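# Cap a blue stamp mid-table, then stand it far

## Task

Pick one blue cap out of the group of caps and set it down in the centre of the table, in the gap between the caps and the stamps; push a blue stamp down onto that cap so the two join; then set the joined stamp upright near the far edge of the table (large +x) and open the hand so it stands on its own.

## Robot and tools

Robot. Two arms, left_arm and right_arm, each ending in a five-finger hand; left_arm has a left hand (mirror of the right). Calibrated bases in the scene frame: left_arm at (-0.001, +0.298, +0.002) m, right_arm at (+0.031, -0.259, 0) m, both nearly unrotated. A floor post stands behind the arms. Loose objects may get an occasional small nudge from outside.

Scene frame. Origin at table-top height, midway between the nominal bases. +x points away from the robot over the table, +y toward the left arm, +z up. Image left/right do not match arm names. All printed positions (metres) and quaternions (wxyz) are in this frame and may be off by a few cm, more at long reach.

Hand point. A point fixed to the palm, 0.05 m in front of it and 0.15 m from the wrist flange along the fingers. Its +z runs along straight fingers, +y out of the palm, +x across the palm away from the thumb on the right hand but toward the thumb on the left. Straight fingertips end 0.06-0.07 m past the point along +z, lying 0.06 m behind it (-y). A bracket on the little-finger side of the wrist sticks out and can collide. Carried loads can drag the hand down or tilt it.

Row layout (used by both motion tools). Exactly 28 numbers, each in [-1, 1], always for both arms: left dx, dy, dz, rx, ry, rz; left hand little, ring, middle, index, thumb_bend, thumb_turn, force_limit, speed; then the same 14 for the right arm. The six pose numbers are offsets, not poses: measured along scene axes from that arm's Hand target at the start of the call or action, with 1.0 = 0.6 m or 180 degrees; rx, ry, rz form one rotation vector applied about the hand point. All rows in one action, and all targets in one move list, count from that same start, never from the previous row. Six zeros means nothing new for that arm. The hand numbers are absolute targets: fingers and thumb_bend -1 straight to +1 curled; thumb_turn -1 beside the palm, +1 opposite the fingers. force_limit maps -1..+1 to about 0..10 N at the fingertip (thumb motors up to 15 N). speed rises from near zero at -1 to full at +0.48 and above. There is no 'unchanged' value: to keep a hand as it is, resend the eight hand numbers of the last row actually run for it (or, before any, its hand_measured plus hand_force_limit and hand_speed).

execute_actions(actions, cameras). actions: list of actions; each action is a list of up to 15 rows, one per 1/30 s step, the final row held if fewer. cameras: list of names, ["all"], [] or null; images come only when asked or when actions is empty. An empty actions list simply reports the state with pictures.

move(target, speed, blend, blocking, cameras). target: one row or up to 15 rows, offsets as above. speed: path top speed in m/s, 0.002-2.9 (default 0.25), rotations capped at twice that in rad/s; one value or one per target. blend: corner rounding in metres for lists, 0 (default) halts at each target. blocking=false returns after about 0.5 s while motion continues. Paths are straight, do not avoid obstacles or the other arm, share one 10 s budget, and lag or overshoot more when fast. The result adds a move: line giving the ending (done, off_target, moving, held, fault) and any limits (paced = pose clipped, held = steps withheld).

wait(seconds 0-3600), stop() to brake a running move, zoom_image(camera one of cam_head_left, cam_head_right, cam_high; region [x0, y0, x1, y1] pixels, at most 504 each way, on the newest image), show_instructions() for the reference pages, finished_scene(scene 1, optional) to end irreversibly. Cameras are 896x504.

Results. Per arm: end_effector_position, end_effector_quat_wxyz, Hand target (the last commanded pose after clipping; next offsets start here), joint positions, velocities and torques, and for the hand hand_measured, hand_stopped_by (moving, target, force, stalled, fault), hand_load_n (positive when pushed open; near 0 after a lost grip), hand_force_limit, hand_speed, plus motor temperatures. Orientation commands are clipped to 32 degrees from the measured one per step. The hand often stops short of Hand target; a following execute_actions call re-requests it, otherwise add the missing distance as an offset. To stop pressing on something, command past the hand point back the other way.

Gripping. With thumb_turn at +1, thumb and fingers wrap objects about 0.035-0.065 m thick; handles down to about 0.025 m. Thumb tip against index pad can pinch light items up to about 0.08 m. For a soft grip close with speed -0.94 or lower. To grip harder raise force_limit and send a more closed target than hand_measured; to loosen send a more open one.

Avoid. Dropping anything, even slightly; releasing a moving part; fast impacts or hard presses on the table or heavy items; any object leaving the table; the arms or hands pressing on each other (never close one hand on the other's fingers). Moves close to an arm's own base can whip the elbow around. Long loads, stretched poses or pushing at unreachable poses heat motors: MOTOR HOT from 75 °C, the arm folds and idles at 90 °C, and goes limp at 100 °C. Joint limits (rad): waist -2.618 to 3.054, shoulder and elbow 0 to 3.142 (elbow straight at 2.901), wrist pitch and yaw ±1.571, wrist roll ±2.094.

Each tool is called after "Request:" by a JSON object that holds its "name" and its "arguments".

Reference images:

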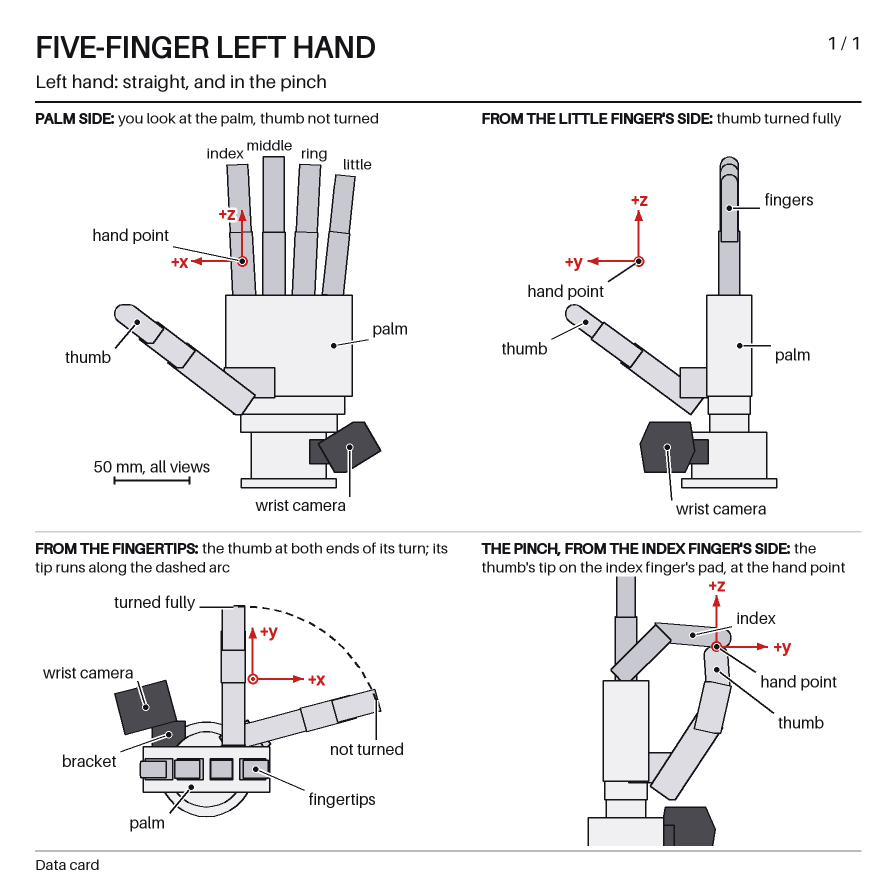

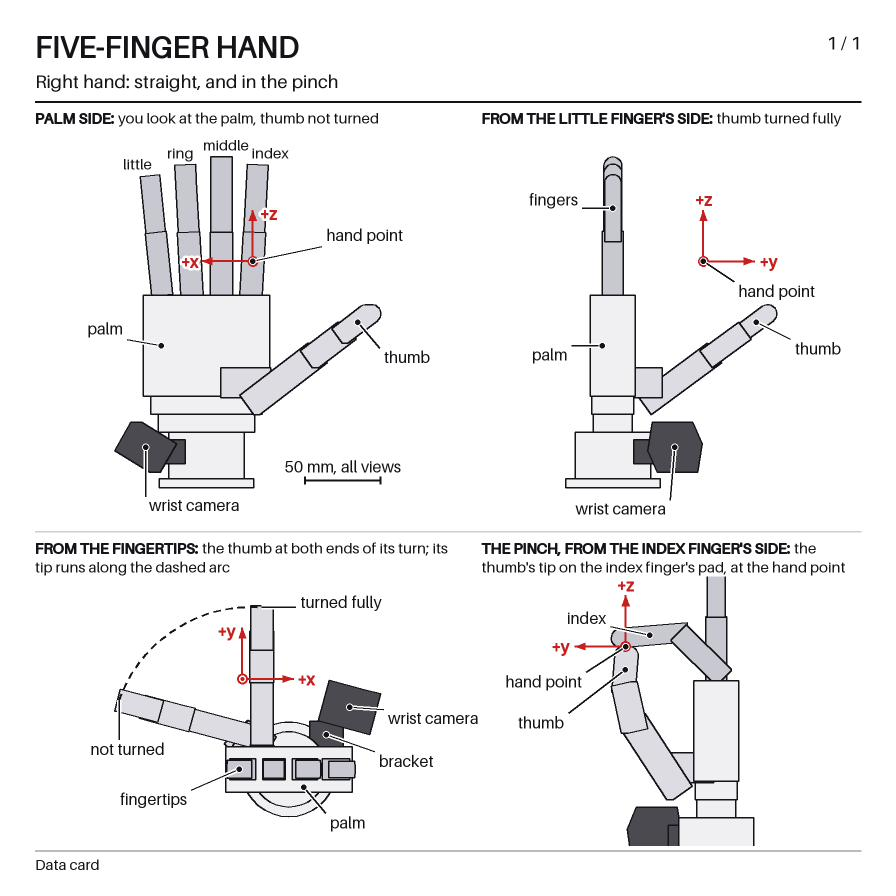

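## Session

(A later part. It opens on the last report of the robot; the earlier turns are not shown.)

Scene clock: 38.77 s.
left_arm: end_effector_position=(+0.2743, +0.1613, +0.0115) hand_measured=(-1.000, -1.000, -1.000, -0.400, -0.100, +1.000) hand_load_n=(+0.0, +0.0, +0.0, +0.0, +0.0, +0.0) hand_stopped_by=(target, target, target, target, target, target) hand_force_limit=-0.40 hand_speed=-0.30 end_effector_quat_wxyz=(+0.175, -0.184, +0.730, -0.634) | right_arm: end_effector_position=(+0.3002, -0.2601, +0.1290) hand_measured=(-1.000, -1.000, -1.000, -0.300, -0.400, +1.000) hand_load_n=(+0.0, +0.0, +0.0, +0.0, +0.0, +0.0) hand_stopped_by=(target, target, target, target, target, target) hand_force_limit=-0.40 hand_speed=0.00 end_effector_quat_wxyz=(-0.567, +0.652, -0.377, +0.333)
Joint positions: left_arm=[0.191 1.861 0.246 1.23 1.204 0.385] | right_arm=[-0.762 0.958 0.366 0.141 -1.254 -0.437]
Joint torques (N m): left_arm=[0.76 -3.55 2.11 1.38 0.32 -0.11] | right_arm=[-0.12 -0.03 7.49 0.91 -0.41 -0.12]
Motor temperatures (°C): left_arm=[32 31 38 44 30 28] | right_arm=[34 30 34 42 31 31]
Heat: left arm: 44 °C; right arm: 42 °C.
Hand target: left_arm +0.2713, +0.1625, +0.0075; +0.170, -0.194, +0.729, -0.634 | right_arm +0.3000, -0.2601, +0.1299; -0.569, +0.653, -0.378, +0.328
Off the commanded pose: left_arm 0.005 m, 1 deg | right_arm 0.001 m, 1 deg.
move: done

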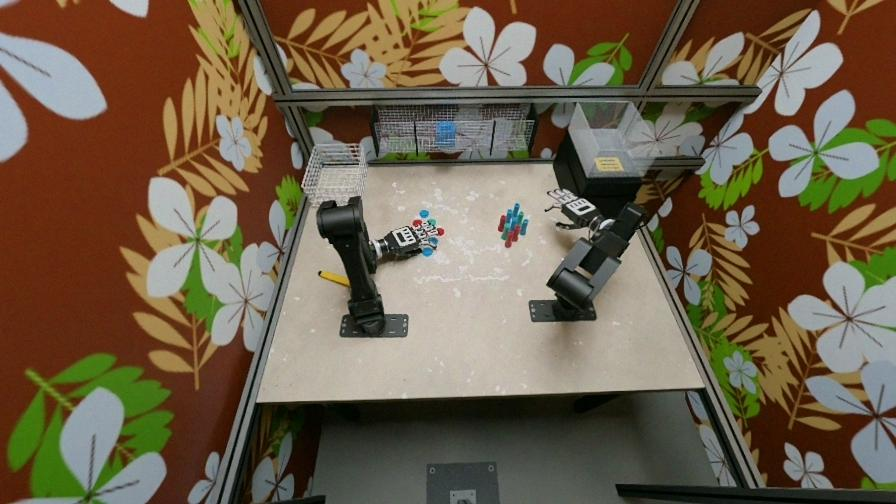

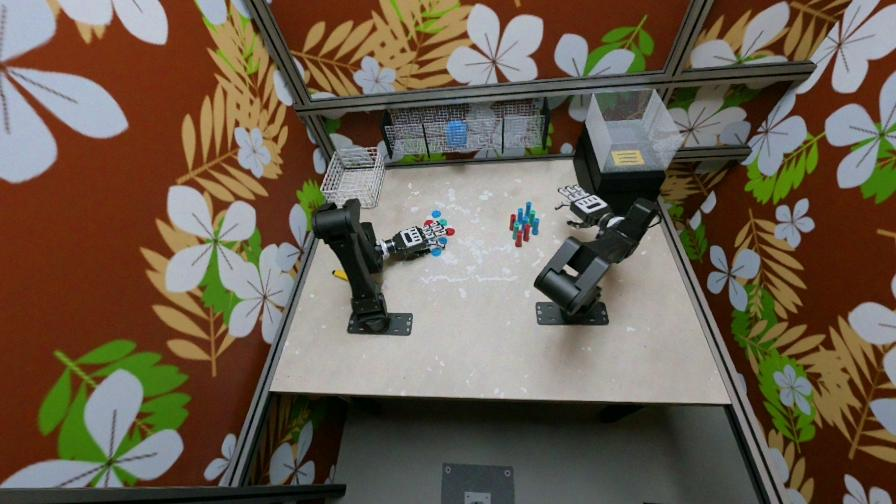

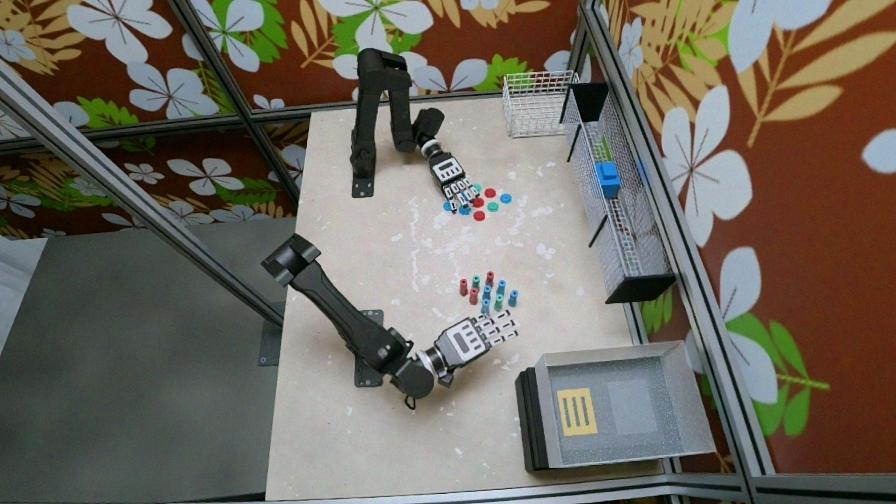

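Request:
{"name": "move", "arguments": {"target": [[0,0,0,0,0,0, -1, -1, -1, 0.2, -0.1, 1, -0.2, -0.9, 0,0,0, 0,0,0, -1, -1, -1, -0.3, -0.4, 1, -0.4, 0]], "speed": 0.06, "cameras": ["cam_head_left","cam_head_right","cam_high"]}}

Request:
{"name": "zoom_image", "arguments": {"camera": "cam_head_left", "region": [400, 225, 450, 265]}}

Request:
{"name": "zoom_image", "arguments": {"camera": "cam_high", "region": [430, 175, 490, 225]}}

Scene clock: 41.77 s.
left_arm: end_effector_position=(+0.2756, +0.1613, +0.0134) hand_measured=(-1.000, -1.000, -1.000, -0.122, -0.100, +1.000) hand_load_n=(-0.5, +0.0, +0.0, +3.5, +0.0, -0.5) hand_stopped_by=(target, target, target, force, target, target) hand_force_limit=-0.20 hand_speed=-0.90 end_effector_quat_wxyz=(+0.179, -0.180, +0.729, -0.635) | right_arm: end_effector_position=(+0.3002, -0.2601, +0.1290) hand_measured=(-1.000, -1.000, -1.000, -0.300, -0.400, +1.000) hand_load_n=(+0.0, -0.5, +0.0, +0.0, +0.0, +0.0) hand_stopped_by=(target, target, target, target, target, target) hand_force_limit=-0.40 hand_speed=0.00 end_effector_quat_wxyz=(-0.567, +0.652, -0.377, +0.333)
Joint positions: left_arm=[0.191 1.861 0.246 1.246 1.205 0.38] | right_arm=[-0.762 0.958 0.366 0.141 -1.254 -0.437]
Joint velocities: left_arm=[-0.022 -0.002 -0.046 0.037 -0.007 0.007] | right_arm=[within noise]
Joint torques (N m): left_arm=[0.75 -3.44 2.06 1.26 0.29 -0.1] | right_arm=[-0.14 -0.03 7.49 0.9 -0.41 -0.13]
Heat: left arm: 44 °C; right arm: 42 °C.
Hand target: left_arm +0.2713, +0.1626, +0.0075; +0.170, -0.195, +0.729, -0.634 | right_arm +0.3000, -0.2601, +0.1299; -0.569, +0.653, -0.378, +0.328
Off the commanded pose: left_arm 0.007 m, 2 deg | right_arm 0.001 m, 1 deg.
move: done

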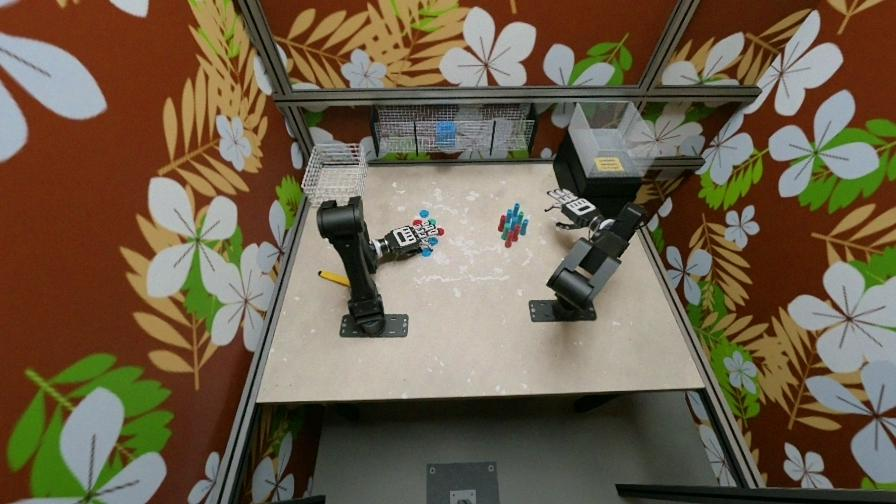

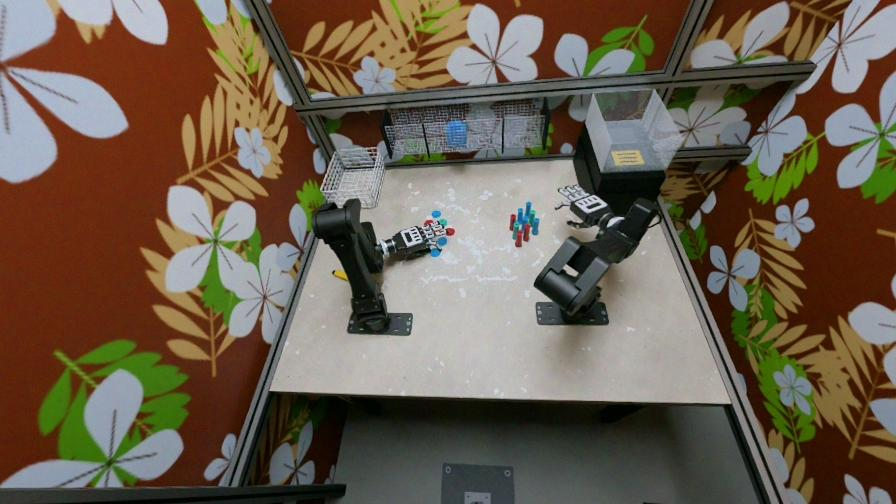

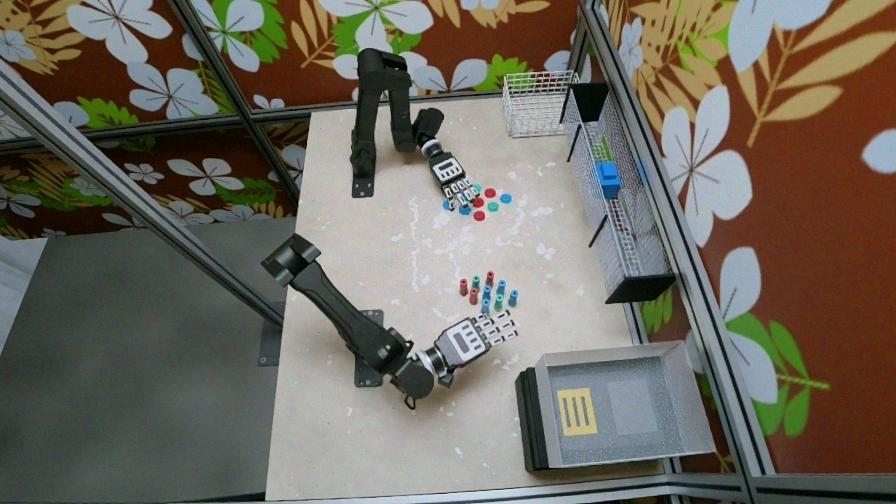

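Scaled by 10.080 from the camera's image (finer frame: 1280x720).

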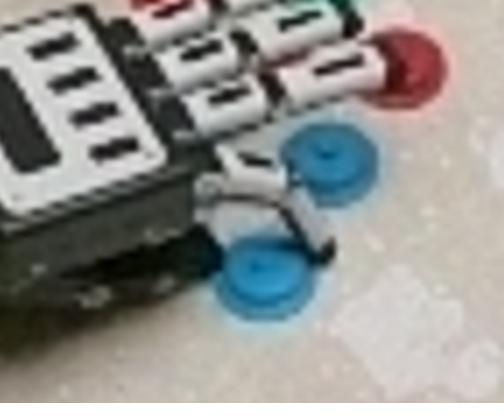

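Scaled by 8.400 from the camera's image (finer frame: 1280x720).

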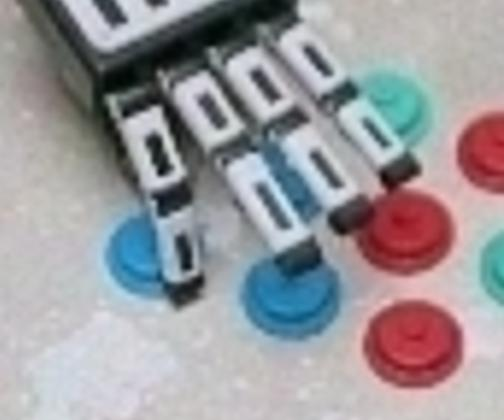

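Request:
{"name": "move", "arguments": {"target": [[0,0,0.08,0,0,0, -1, -1, -1, 0.2, -0.1, 1, -0.2, -0.9, 0,0,0, 0,0,0, -1, -1, -1, -0.3, -0.4, 1, -0.4, 0]], "speed": 0.05, "cameras": ["cam_head_left","cam_head_right","cam_high"]}}

Request:
{"name": "zoom_image", "arguments": {"camera": "cam_head_left", "region": [400, 225, 450, 265]}}

Request:
{"name": "zoom_image", "arguments": {"camera": "cam_high", "region": [430, 175, 490, 225]}}

Scene clock: 44.13 s.
left_arm: end_effector_position=(+0.2665, +0.1600, +0.0510) hand_measured=(-1.000, -1.000, -1.000, -0.122, -0.100, +1.000) hand_load_n=(+0.0, +0.0, +0.0, +0.0, +0.0, +0.0) hand_stopped_by=(target, target, target, force, target, target) hand_force_limit=-0.20 hand_speed=-0.90 end_effector_quat_wxyz=(+0.159, -0.202, +0.729, -0.635) | right_arm: end_effector_position=(+0.3002, -0.2601, +0.1290) hand_measured=(-1.000, -1.000, -1.000, -0.300, -0.400, +1.000) hand_load_n=(-0.5, +0.0, +0.0, +0.0, +0.0, +0.0) hand_stopped_by=(target, target, target, target, target, target) hand_force_limit=-0.40 hand_speed=0.00 end_effector_quat_wxyz=(-0.567, +0.652, -0.377, +0.333)
Joint positions: left_arm=[0.194 1.54 0.265 0.864 1.205 0.362] | right_arm=[-0.762 0.958 0.366 0.141 -1.254 -0.437]
Joint torques (N m): left_arm=[0.51 -4.94 5.37 1.16 0.32 0.08] | right_arm=[-0.14 -0.05 7.5 0.9 -0.41 -0.12]
Heat: left arm: 44 °C; right arm: 42 °C.
Hand target: left_arm +0.2713, +0.1626, +0.0555; +0.170, -0.195, +0.729, -0.634 | right_arm +0.3000, -0.2601, +0.1299; -0.569, +0.653, -0.378, +0.328
Off the commanded pose: left_arm 0.007 m, 2 deg | right_arm 0.001 m, 1 deg.
move: done

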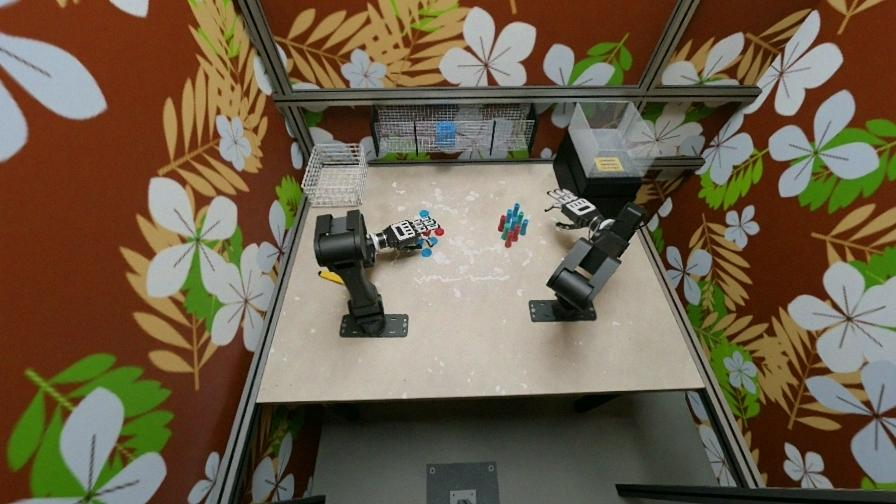

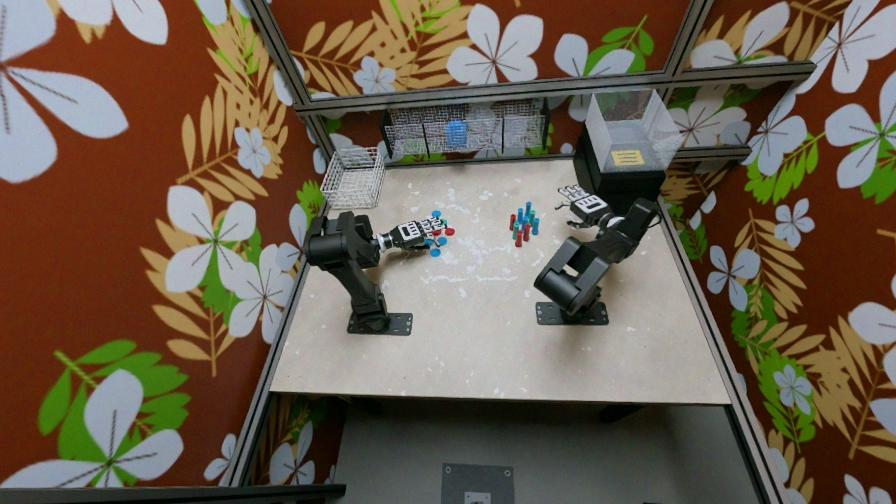

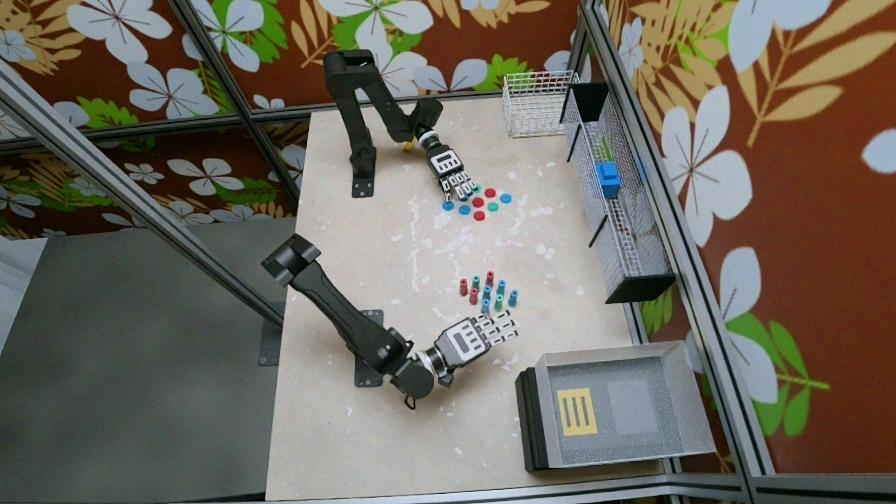

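Scaled by 10.080 from the camera's image (finer frame: 1280x720).

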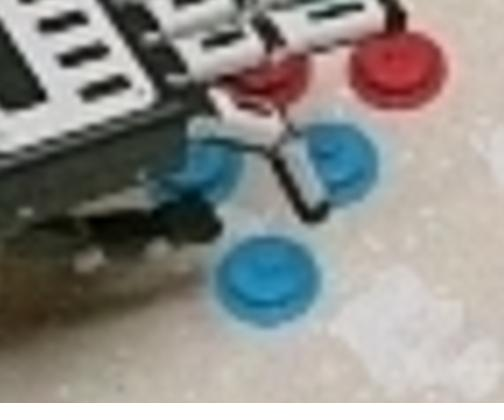

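Scaled by 8.400 from the camera's image (finer frame: 1280x720).

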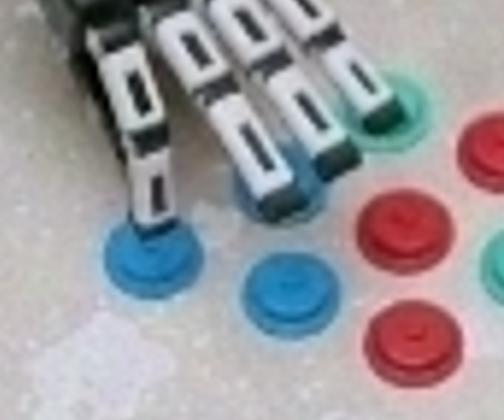

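Request:
{"name": "move", "arguments": {"target": [[0,0,0.0,0,0,0, -1, -1, -1, -0.35, -0.1, 1, -0.4, -0.3, 0,0,0, 0,0,0, -1, -1, -1, -0.3, -0.4, 1, -0.4, 0],[0.0,0.004,-0.043,-0.0192,-0.0111,0, -1, -1, -1, -0.35, -0.1, 1, -0.4, -0.3, 0,0,0, 0,0,0, -1, -1, -1, -0.3, -0.4, 1, -0.4, 0]], "speed": 0.08, "cameras": ["cam_head_left","cam_head_right","cam_high"]}}

Request:
{"name": "zoom_image", "arguments": {"camera": "cam_head_left", "region": [400, 225, 450, 265]}}

Request:
{"name": "zoom_image", "arguments": {"camera": "cam_high", "region": [430, 175, 490, 225]}}

Scene clock: 47.73 s.
left_arm: end_effector_position=(+0.2757, +0.1645, +0.0328) hand_measured=(-1.000, -1.000, -1.000, -0.350, -0.100, +1.000) hand_load_n=(+0.0, -0.5, +0.0, +0.0, +0.0, +0.0) hand_stopped_by=(target, target, target, target, target, target) hand_force_limit=-0.40 hand_speed=-0.30 end_effector_quat_wxyz=(+0.185, -0.181, +0.709, -0.656) | right_arm: end_effector_position=(+0.3002, -0.2601, +0.1290) hand_measured=(-1.000, -1.000, -1.000, -0.300, -0.400, +1.000) hand_load_n=(+0.0, +0.0, +0.0, +0.0, +0.0, +0.0) hand_stopped_by=(target, target, target, target, target, target) hand_force_limit=-0.40 hand_speed=0.00 end_effector_quat_wxyz=(-0.567, +0.652, -0.377, +0.333)
Joint positions: left_arm=[0.226 1.873 0.225 1.426 1.247 0.235] | right_arm=[-0.762 0.958 0.366 0.141 -1.254 -0.437]
Joint torques (N m): left_arm=[0.85 -3.47 1.96 1.38 0.32 -0.17] | right_arm=[-0.14 -0.05 7.5 0.9 -0.41 -0.13]
Heat: left arm: 45 °C; right arm: 42 °C.
Hand target: left_arm +0.2712, +0.1650, +0.0297; +0.177, -0.189, +0.706, -0.659 | right_arm +0.3000, -0.2601, +0.1299; -0.569, +0.653, -0.378, +0.328
Off the commanded pose: left_arm 0.005 m, 1 deg | right_arm 0.001 m, 1 deg.
move: done

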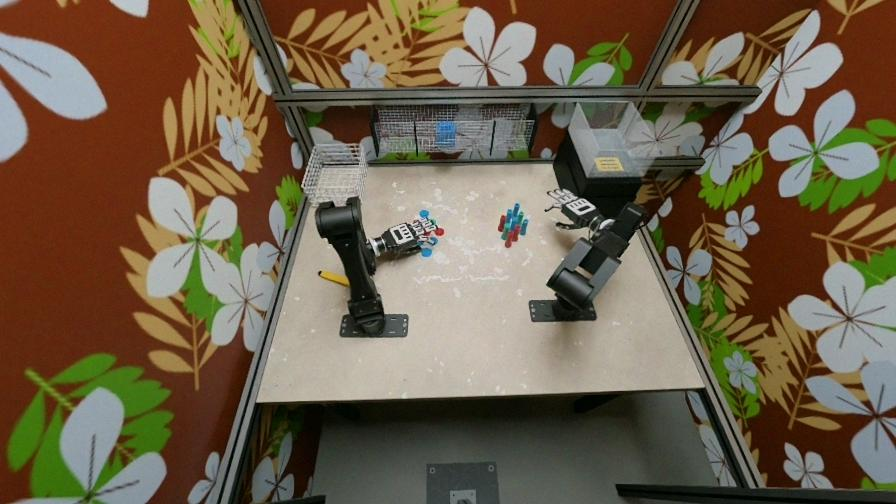

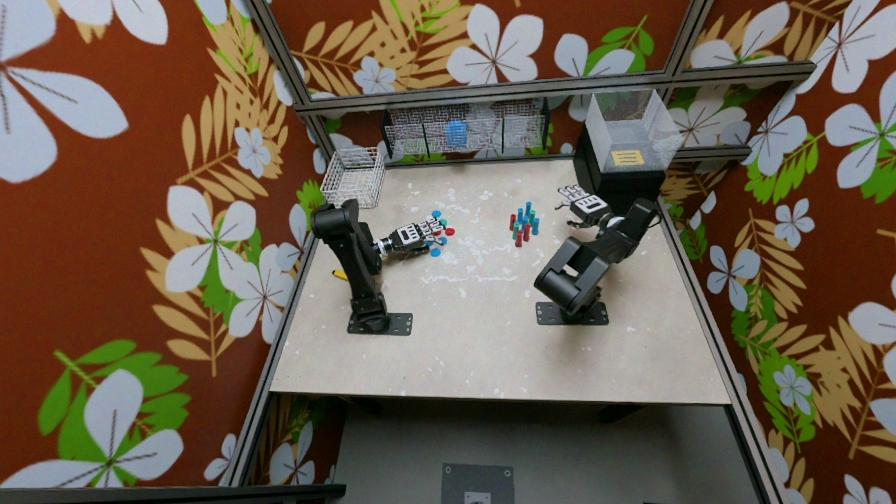

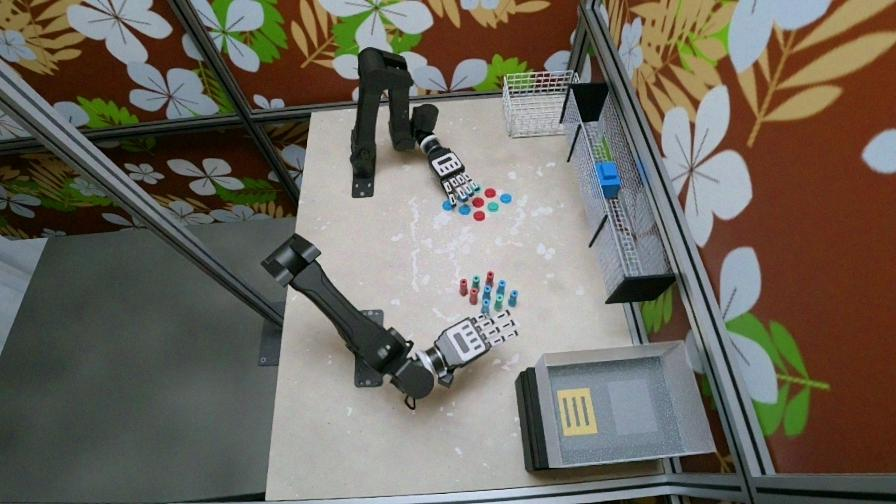

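Scaled by 10.080 from the camera's image (finer frame: 1280x720).

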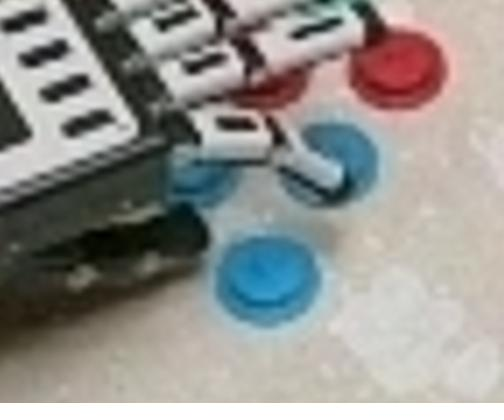

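Scaled by 8.400 from the camera's image (finer frame: 1280x720).

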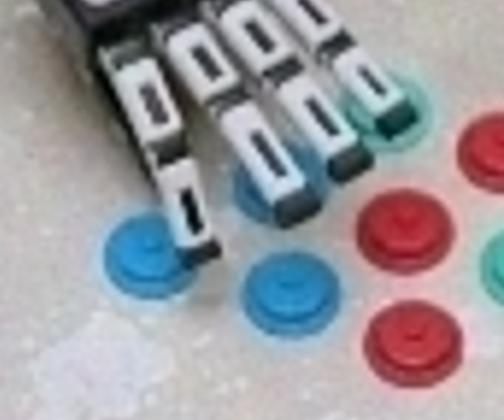

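Request:
{"name": "move", "arguments": {"target": [[-0.0028,-0.0083,-0.030,0,0,0, -1, -1, -1, -0.35, -0.1, 1, -0.4, -0.3, 0,0,0, 0,0,0, -1, -1, -1, -0.3, -0.4, 1, -0.4, 0]], "speed": 0.06, "cameras": ["cam_head_left","cam_head_right","cam_high"]}}

Request:
{"name": "zoom_image", "arguments": {"camera": "cam_head_left", "region": [400, 225, 450, 265]}}

Request:
{"name": "zoom_image", "arguments": {"camera": "cam_high", "region": [430, 175, 490, 225]}}

Scene clock: 49.17 s.
left_arm: end_effector_position=(+0.2721, +0.1624, +0.0158) hand_measured=(-1.000, -1.000, -1.000, -0.350, -0.100, +1.000) hand_load_n=(+0.0, +0.0, +0.0, +0.0, +0.0, +0.0) hand_stopped_by=(target, target, target, target, target, target) hand_force_limit=-0.40 hand_speed=-0.30 end_effector_quat_wxyz=(+0.179, -0.183, +0.709, -0.657) | right_arm: end_effector_position=(+0.3002, -0.2601, +0.1290) hand_measured=(-1.000, -1.000, -1.000, -0.300, -0.400, +1.000) hand_load_n=(+0.0, +0.0, +0.0, +0.0, +0.0, +0.0) hand_stopped_by=(target, target, target, target, target, target) hand_force_limit=-0.40 hand_speed=0.00 end_effector_quat_wxyz=(-0.567, +0.652, -0.377, +0.333)
Joint positions: left_arm=[0.22 2.006 0.22 1.553 1.247 0.235] | right_arm=[-0.762 0.958 0.366 0.141 -1.254 -0.437]
Joint torques (N m): left_arm=[-0.85 -3.74 1.43 1.32 0.1 -0.04] | right_arm=[-0.16 -0.03 7.49 0.91 -0.4 -0.13]
Heat: left arm: 45 °C; right arm: 42 °C.
Hand target: left_arm +0.2696, +0.1600, +0.0117; +0.177, -0.188, +0.706, -0.659 | right_arm +0.3000, -0.2601, +0.1299; -0.569, +0.653, -0.378, +0.328
Off the commanded pose: left_arm 0.005 m, 1 deg | right_arm 0.001 m, 1 deg.
joint sent to its limit (left arm) — joint 4 (wrist pitch), upper limit. The joint targets still meet the commanded pose.
move: done

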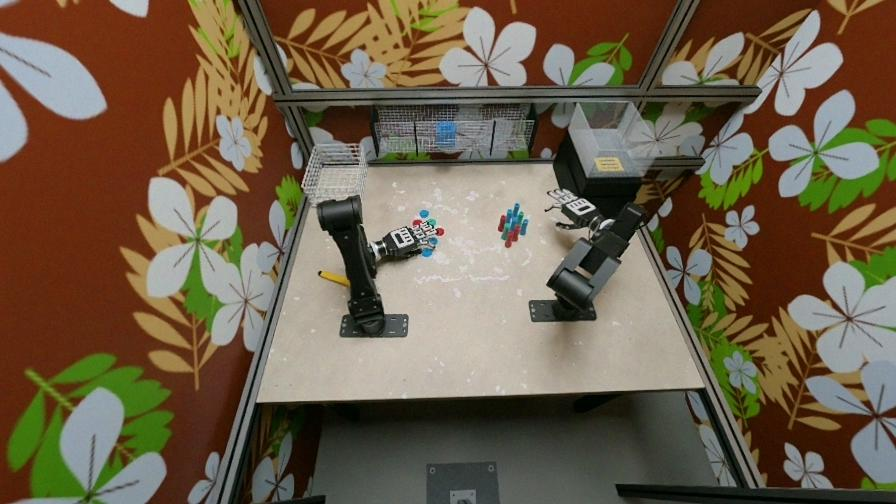

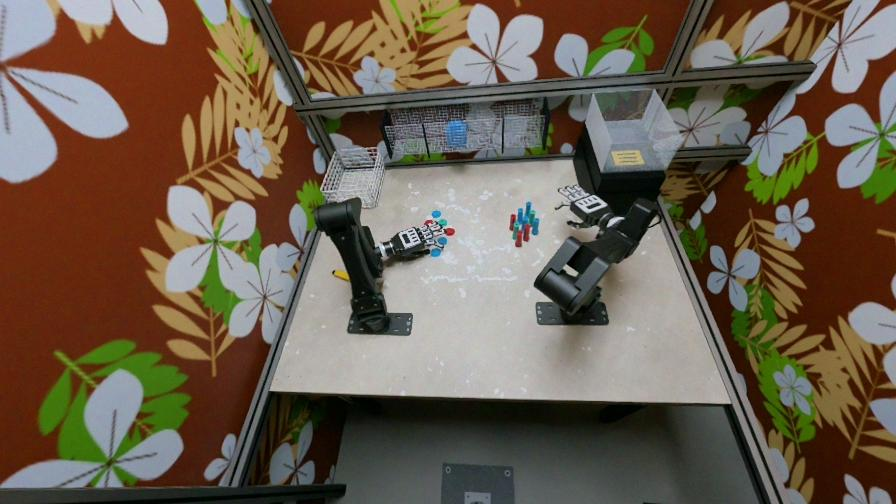

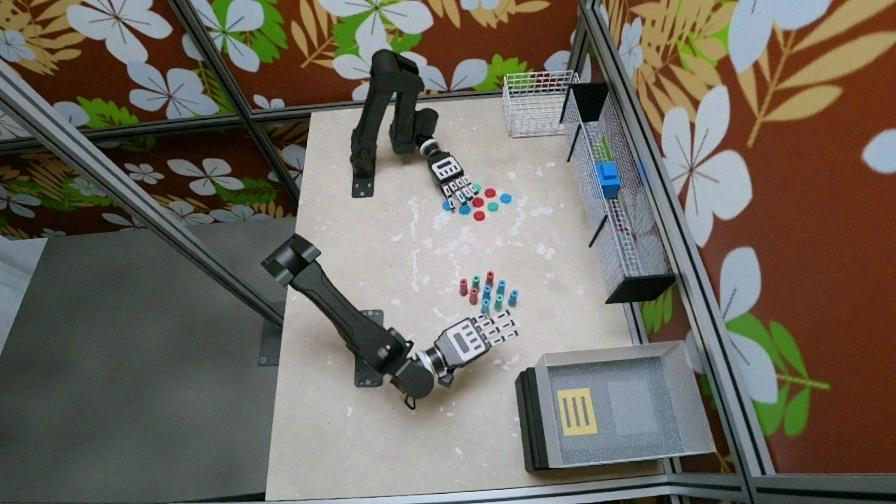

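Scaled by 10.080 from the camera's image (finer frame: 1280x720).

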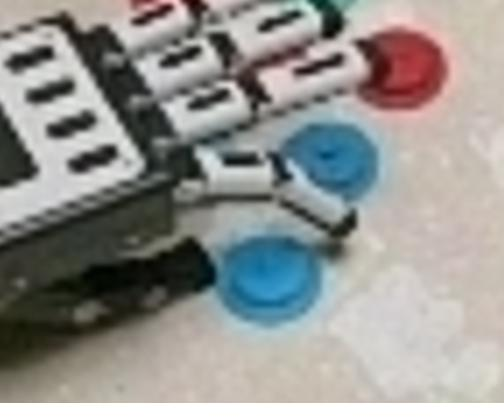

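Scaled by 8.400 from the camera's image (finer frame: 1280x720).

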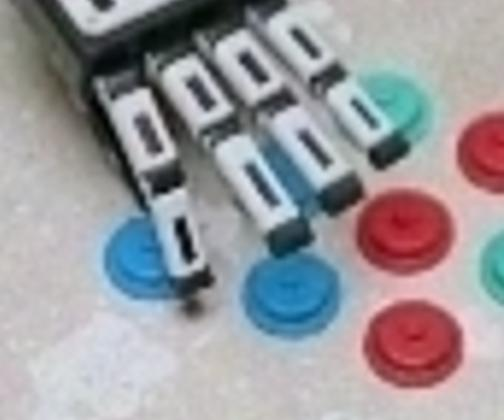

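Request:
{"name": "move", "arguments": {"target": [[0,0,0,0,0,0, -1, -1, -1, 0.3, -0.1, 1, -0.2, -0.9, 0,0,0, 0,0,0, -1, -1, -1, -0.3, -0.4, 1, -0.4, 0]], "speed": 0.06, "cameras": ["cam_head_left","cam_head_right","cam_high"]}}

Request:
{"name": "zoom_image", "arguments": {"camera": "cam_head_left", "region": [400, 225, 450, 265]}}

Request:
{"name": "zoom_image", "arguments": {"camera": "cam_high", "region": [430, 175, 490, 225]}}

Scene clock: 50.60 s.
left_arm: end_effector_position=(+0.2735, +0.1622, +0.0179) hand_measured=(-1.000, -1.000, -1.000, -0.072, -0.100, +1.000) hand_load_n=(+0.0, +0.0, +0.0, +3.0, +1.0, -0.5) hand_stopped_by=(target, target, target, force, target, target) hand_force_limit=-0.20 hand_speed=-0.90 end_effector_quat_wxyz=(+0.185, -0.176, +0.709, -0.657) | right_arm: end_effector_position=(+0.3002, -0.2601, +0.1290) hand_measured=(-1.000, -1.000, -1.000, -0.300, -0.400, +1.000) hand_load_n=(-0.5, +0.0, +0.0, +0.0, +0.0, +0.0) hand_stopped_by=(target, target, target, target, target, target) hand_force_limit=-0.40 hand_speed=0.00 end_effector_quat_wxyz=(-0.567, +0.652, -0.377, +0.333)
Joint positions: left_arm=[0.218 2.006 0.22 1.573 1.247 0.233] | right_arm=[-0.762 0.958 0.366 0.141 -1.254 -0.437]
Joint velocities: left_arm=[within noise] | right_arm=[0.002 -0.002 -0.002 -0.154 -0.007 0.007]
Joint torques (N m): left_arm=[-0.69 -3.71 1.46 1.24 0.08 -0.03] | right_arm=[-0.13 -0.05 7.49 0.91 -0.41 -0.13]
Heat: left arm: 45 °C; right arm: 42 °C.
Hand target: left_arm +0.2696, +0.1600, +0.0117; +0.177, -0.188, +0.706, -0.659 | right_arm +0.3000, -0.2601, +0.1299; -0.569, +0.653, -0.378, +0.328
Off the commanded pose: left_arm 0.008 m, 2 deg | right_arm 0.001 m, 1 deg.
joint read past its limit (left arm) — joint 4 (wrist pitch), upper limit.
joint sent to its limit (left arm) — joint 4 (wrist pitch), upper limit. The joint targets still meet the commanded pose.
move: done

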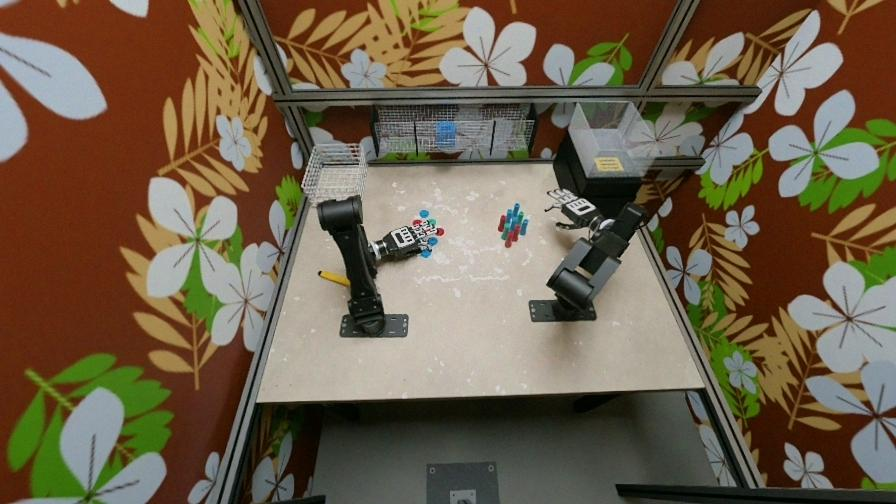

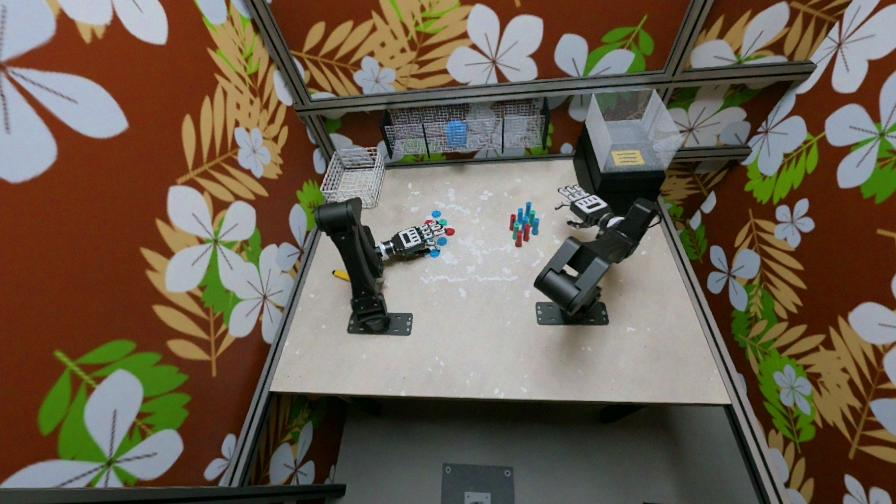

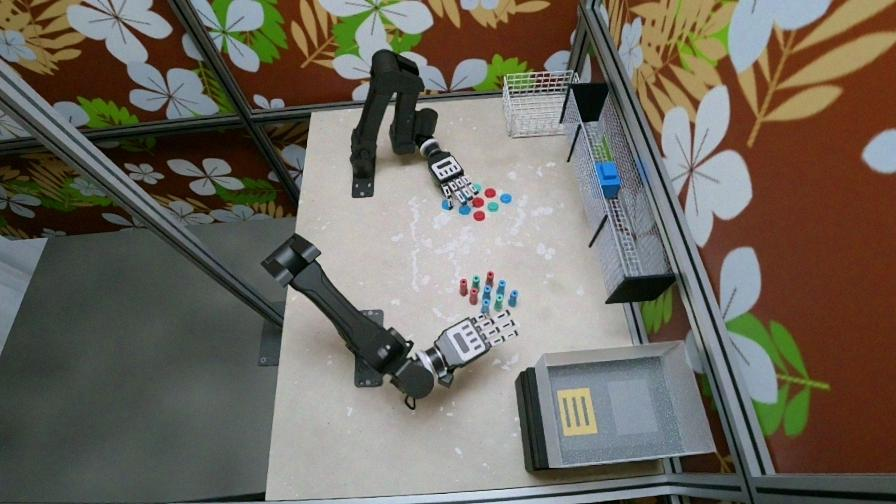

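Scaled by 10.080 from the camera's image (finer frame: 1280x720).

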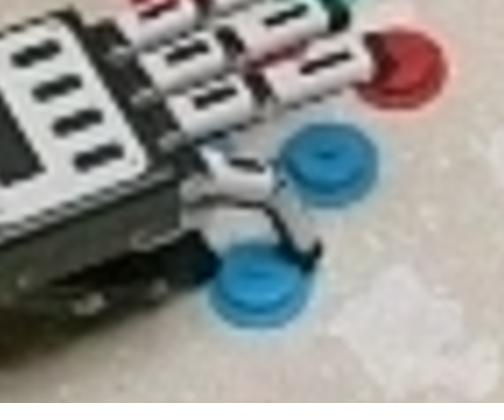

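Scaled by 8.400 from the camera's image (finer frame: 1280x720).

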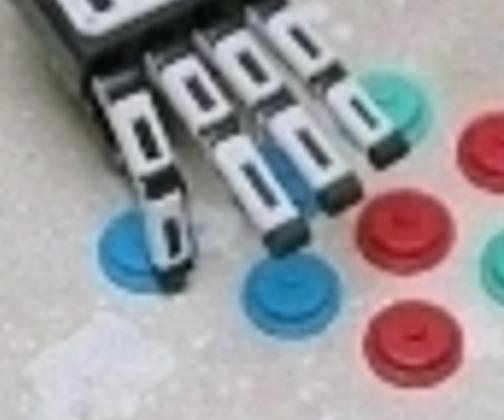

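Request:
{"name": "move", "arguments": {"target": [[0,0,0.06,0,0,0, -1, -1, -1, 0.3, -0.1, 1, -0.2, -0.9, 0,0,0, 0,0,0, -1, -1, -1, -0.3, -0.4, 1, -0.4, 0]], "speed": 0.04, "cameras": ["cam_head_left","cam_head_right","cam_high"]}}

Request:
{"name": "zoom_image", "arguments": {"camera": "cam_head_left", "region": [400, 225, 450, 265]}}

Request:
{"name": "zoom_image", "arguments": {"camera": "cam_high", "region": [430, 175, 490, 225]}}

Scene clock: 52.80 s.
left_arm: end_effector_position=(+0.2687, +0.1603, +0.0462) hand_measured=(-1.000, -1.000, -1.000, -0.072, -0.100, +1.000) hand_load_n=(+0.0, +0.0, +0.0, +0.0, +0.5, +0.0) hand_stopped_by=(target, target, target, force, target, target) hand_force_limit=-0.20 hand_speed=-0.90 end_effector_quat_wxyz=(+0.171, -0.192, +0.705, -0.661) | right_arm: end_effector_position=(+0.3002, -0.2601, +0.1290) hand_measured=(-1.000, -1.000, -1.000, -0.300, -0.400, +1.000) hand_load_n=(-0.5, +0.0, +0.0, +0.0, +0.0, +0.0) hand_stopped_by=(target, target, target, target, target, target) hand_force_limit=-0.40 hand_speed=0.00 end_effector_quat_wxyz=(-0.567, +0.652, -0.377, +0.333)
Joint positions: left_arm=[0.218 1.769 0.21 1.343 1.247 0.192] | right_arm=[-0.762 0.958 0.366 0.141 -1.254 -0.437]
Joint torques (N m): left_arm=[-0.44 -5.59 2.93 1.16 0.1 0.09] | right_arm=[-0.14 -0.03 7.47 0.91 -0.4 -0.13]
Heat: left arm: 45 °C; right arm: 42 °C.
Hand target: left_arm +0.2696, +0.1600, +0.0478; +0.177, -0.188, +0.706, -0.659 | right_arm +0.3000, -0.2601, +0.1299; -0.569, +0.653, -0.378, +0.328
Off the commanded pose: left_arm 0.002 m, 1 deg | right_arm 0.001 m, 1 deg.
move: done

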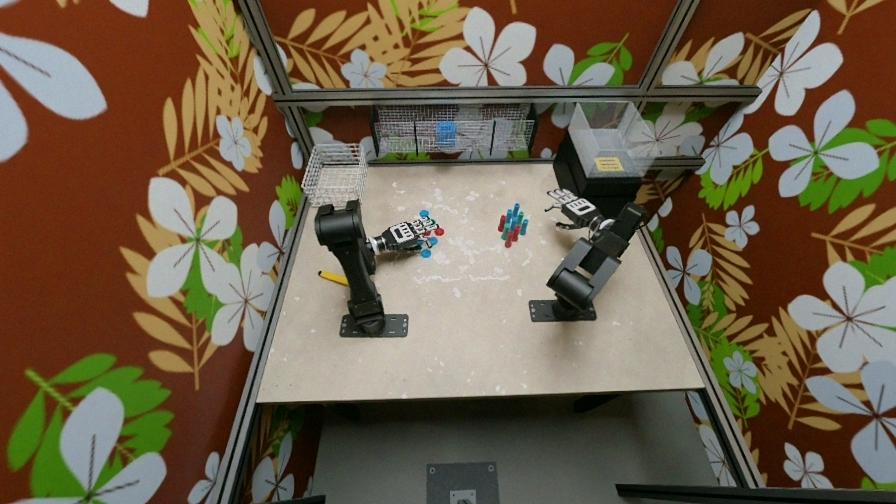

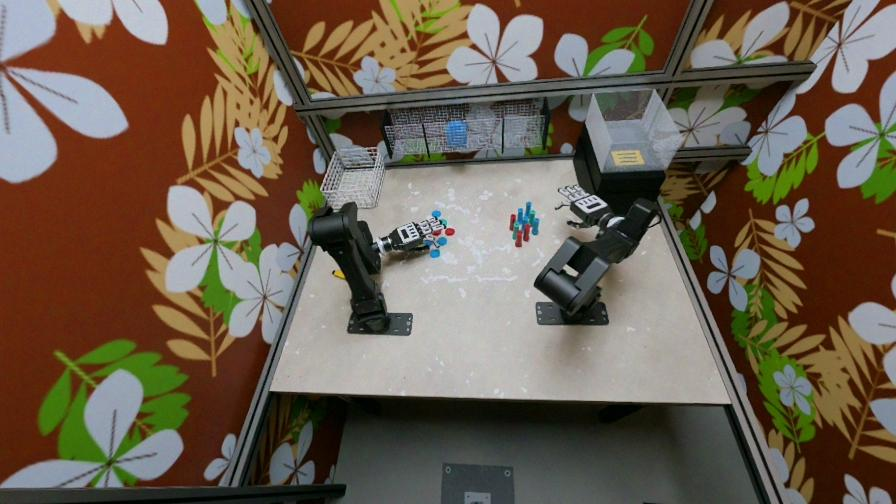

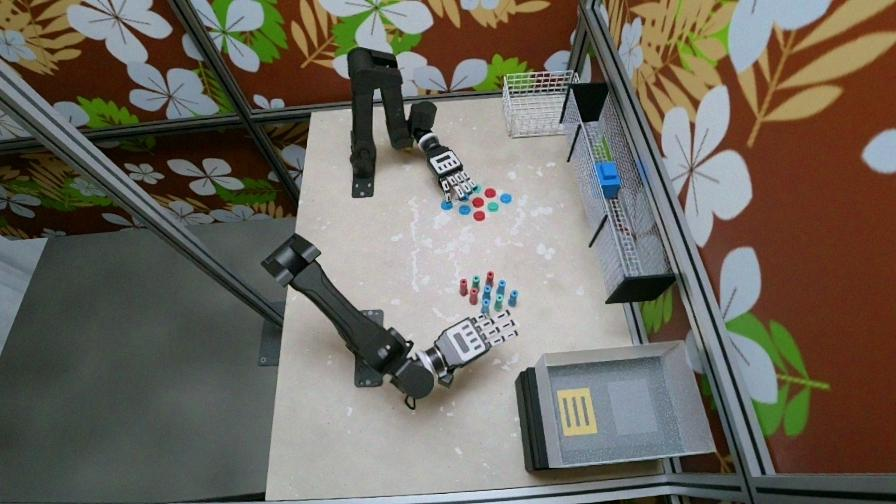

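Scaled by 10.080 from the camera's image (finer frame: 1280x720).

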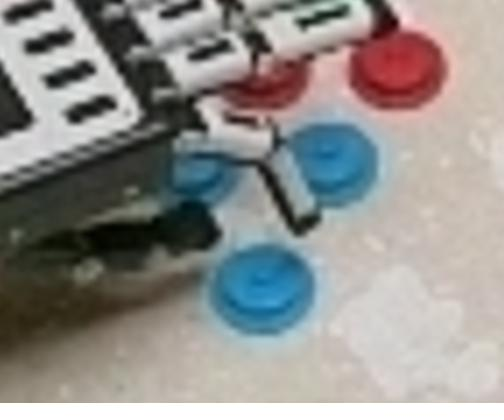

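Scaled by 8.400 from the camera's image (finer frame: 1280x720).

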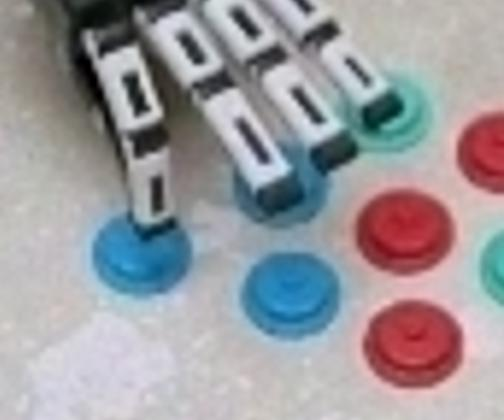

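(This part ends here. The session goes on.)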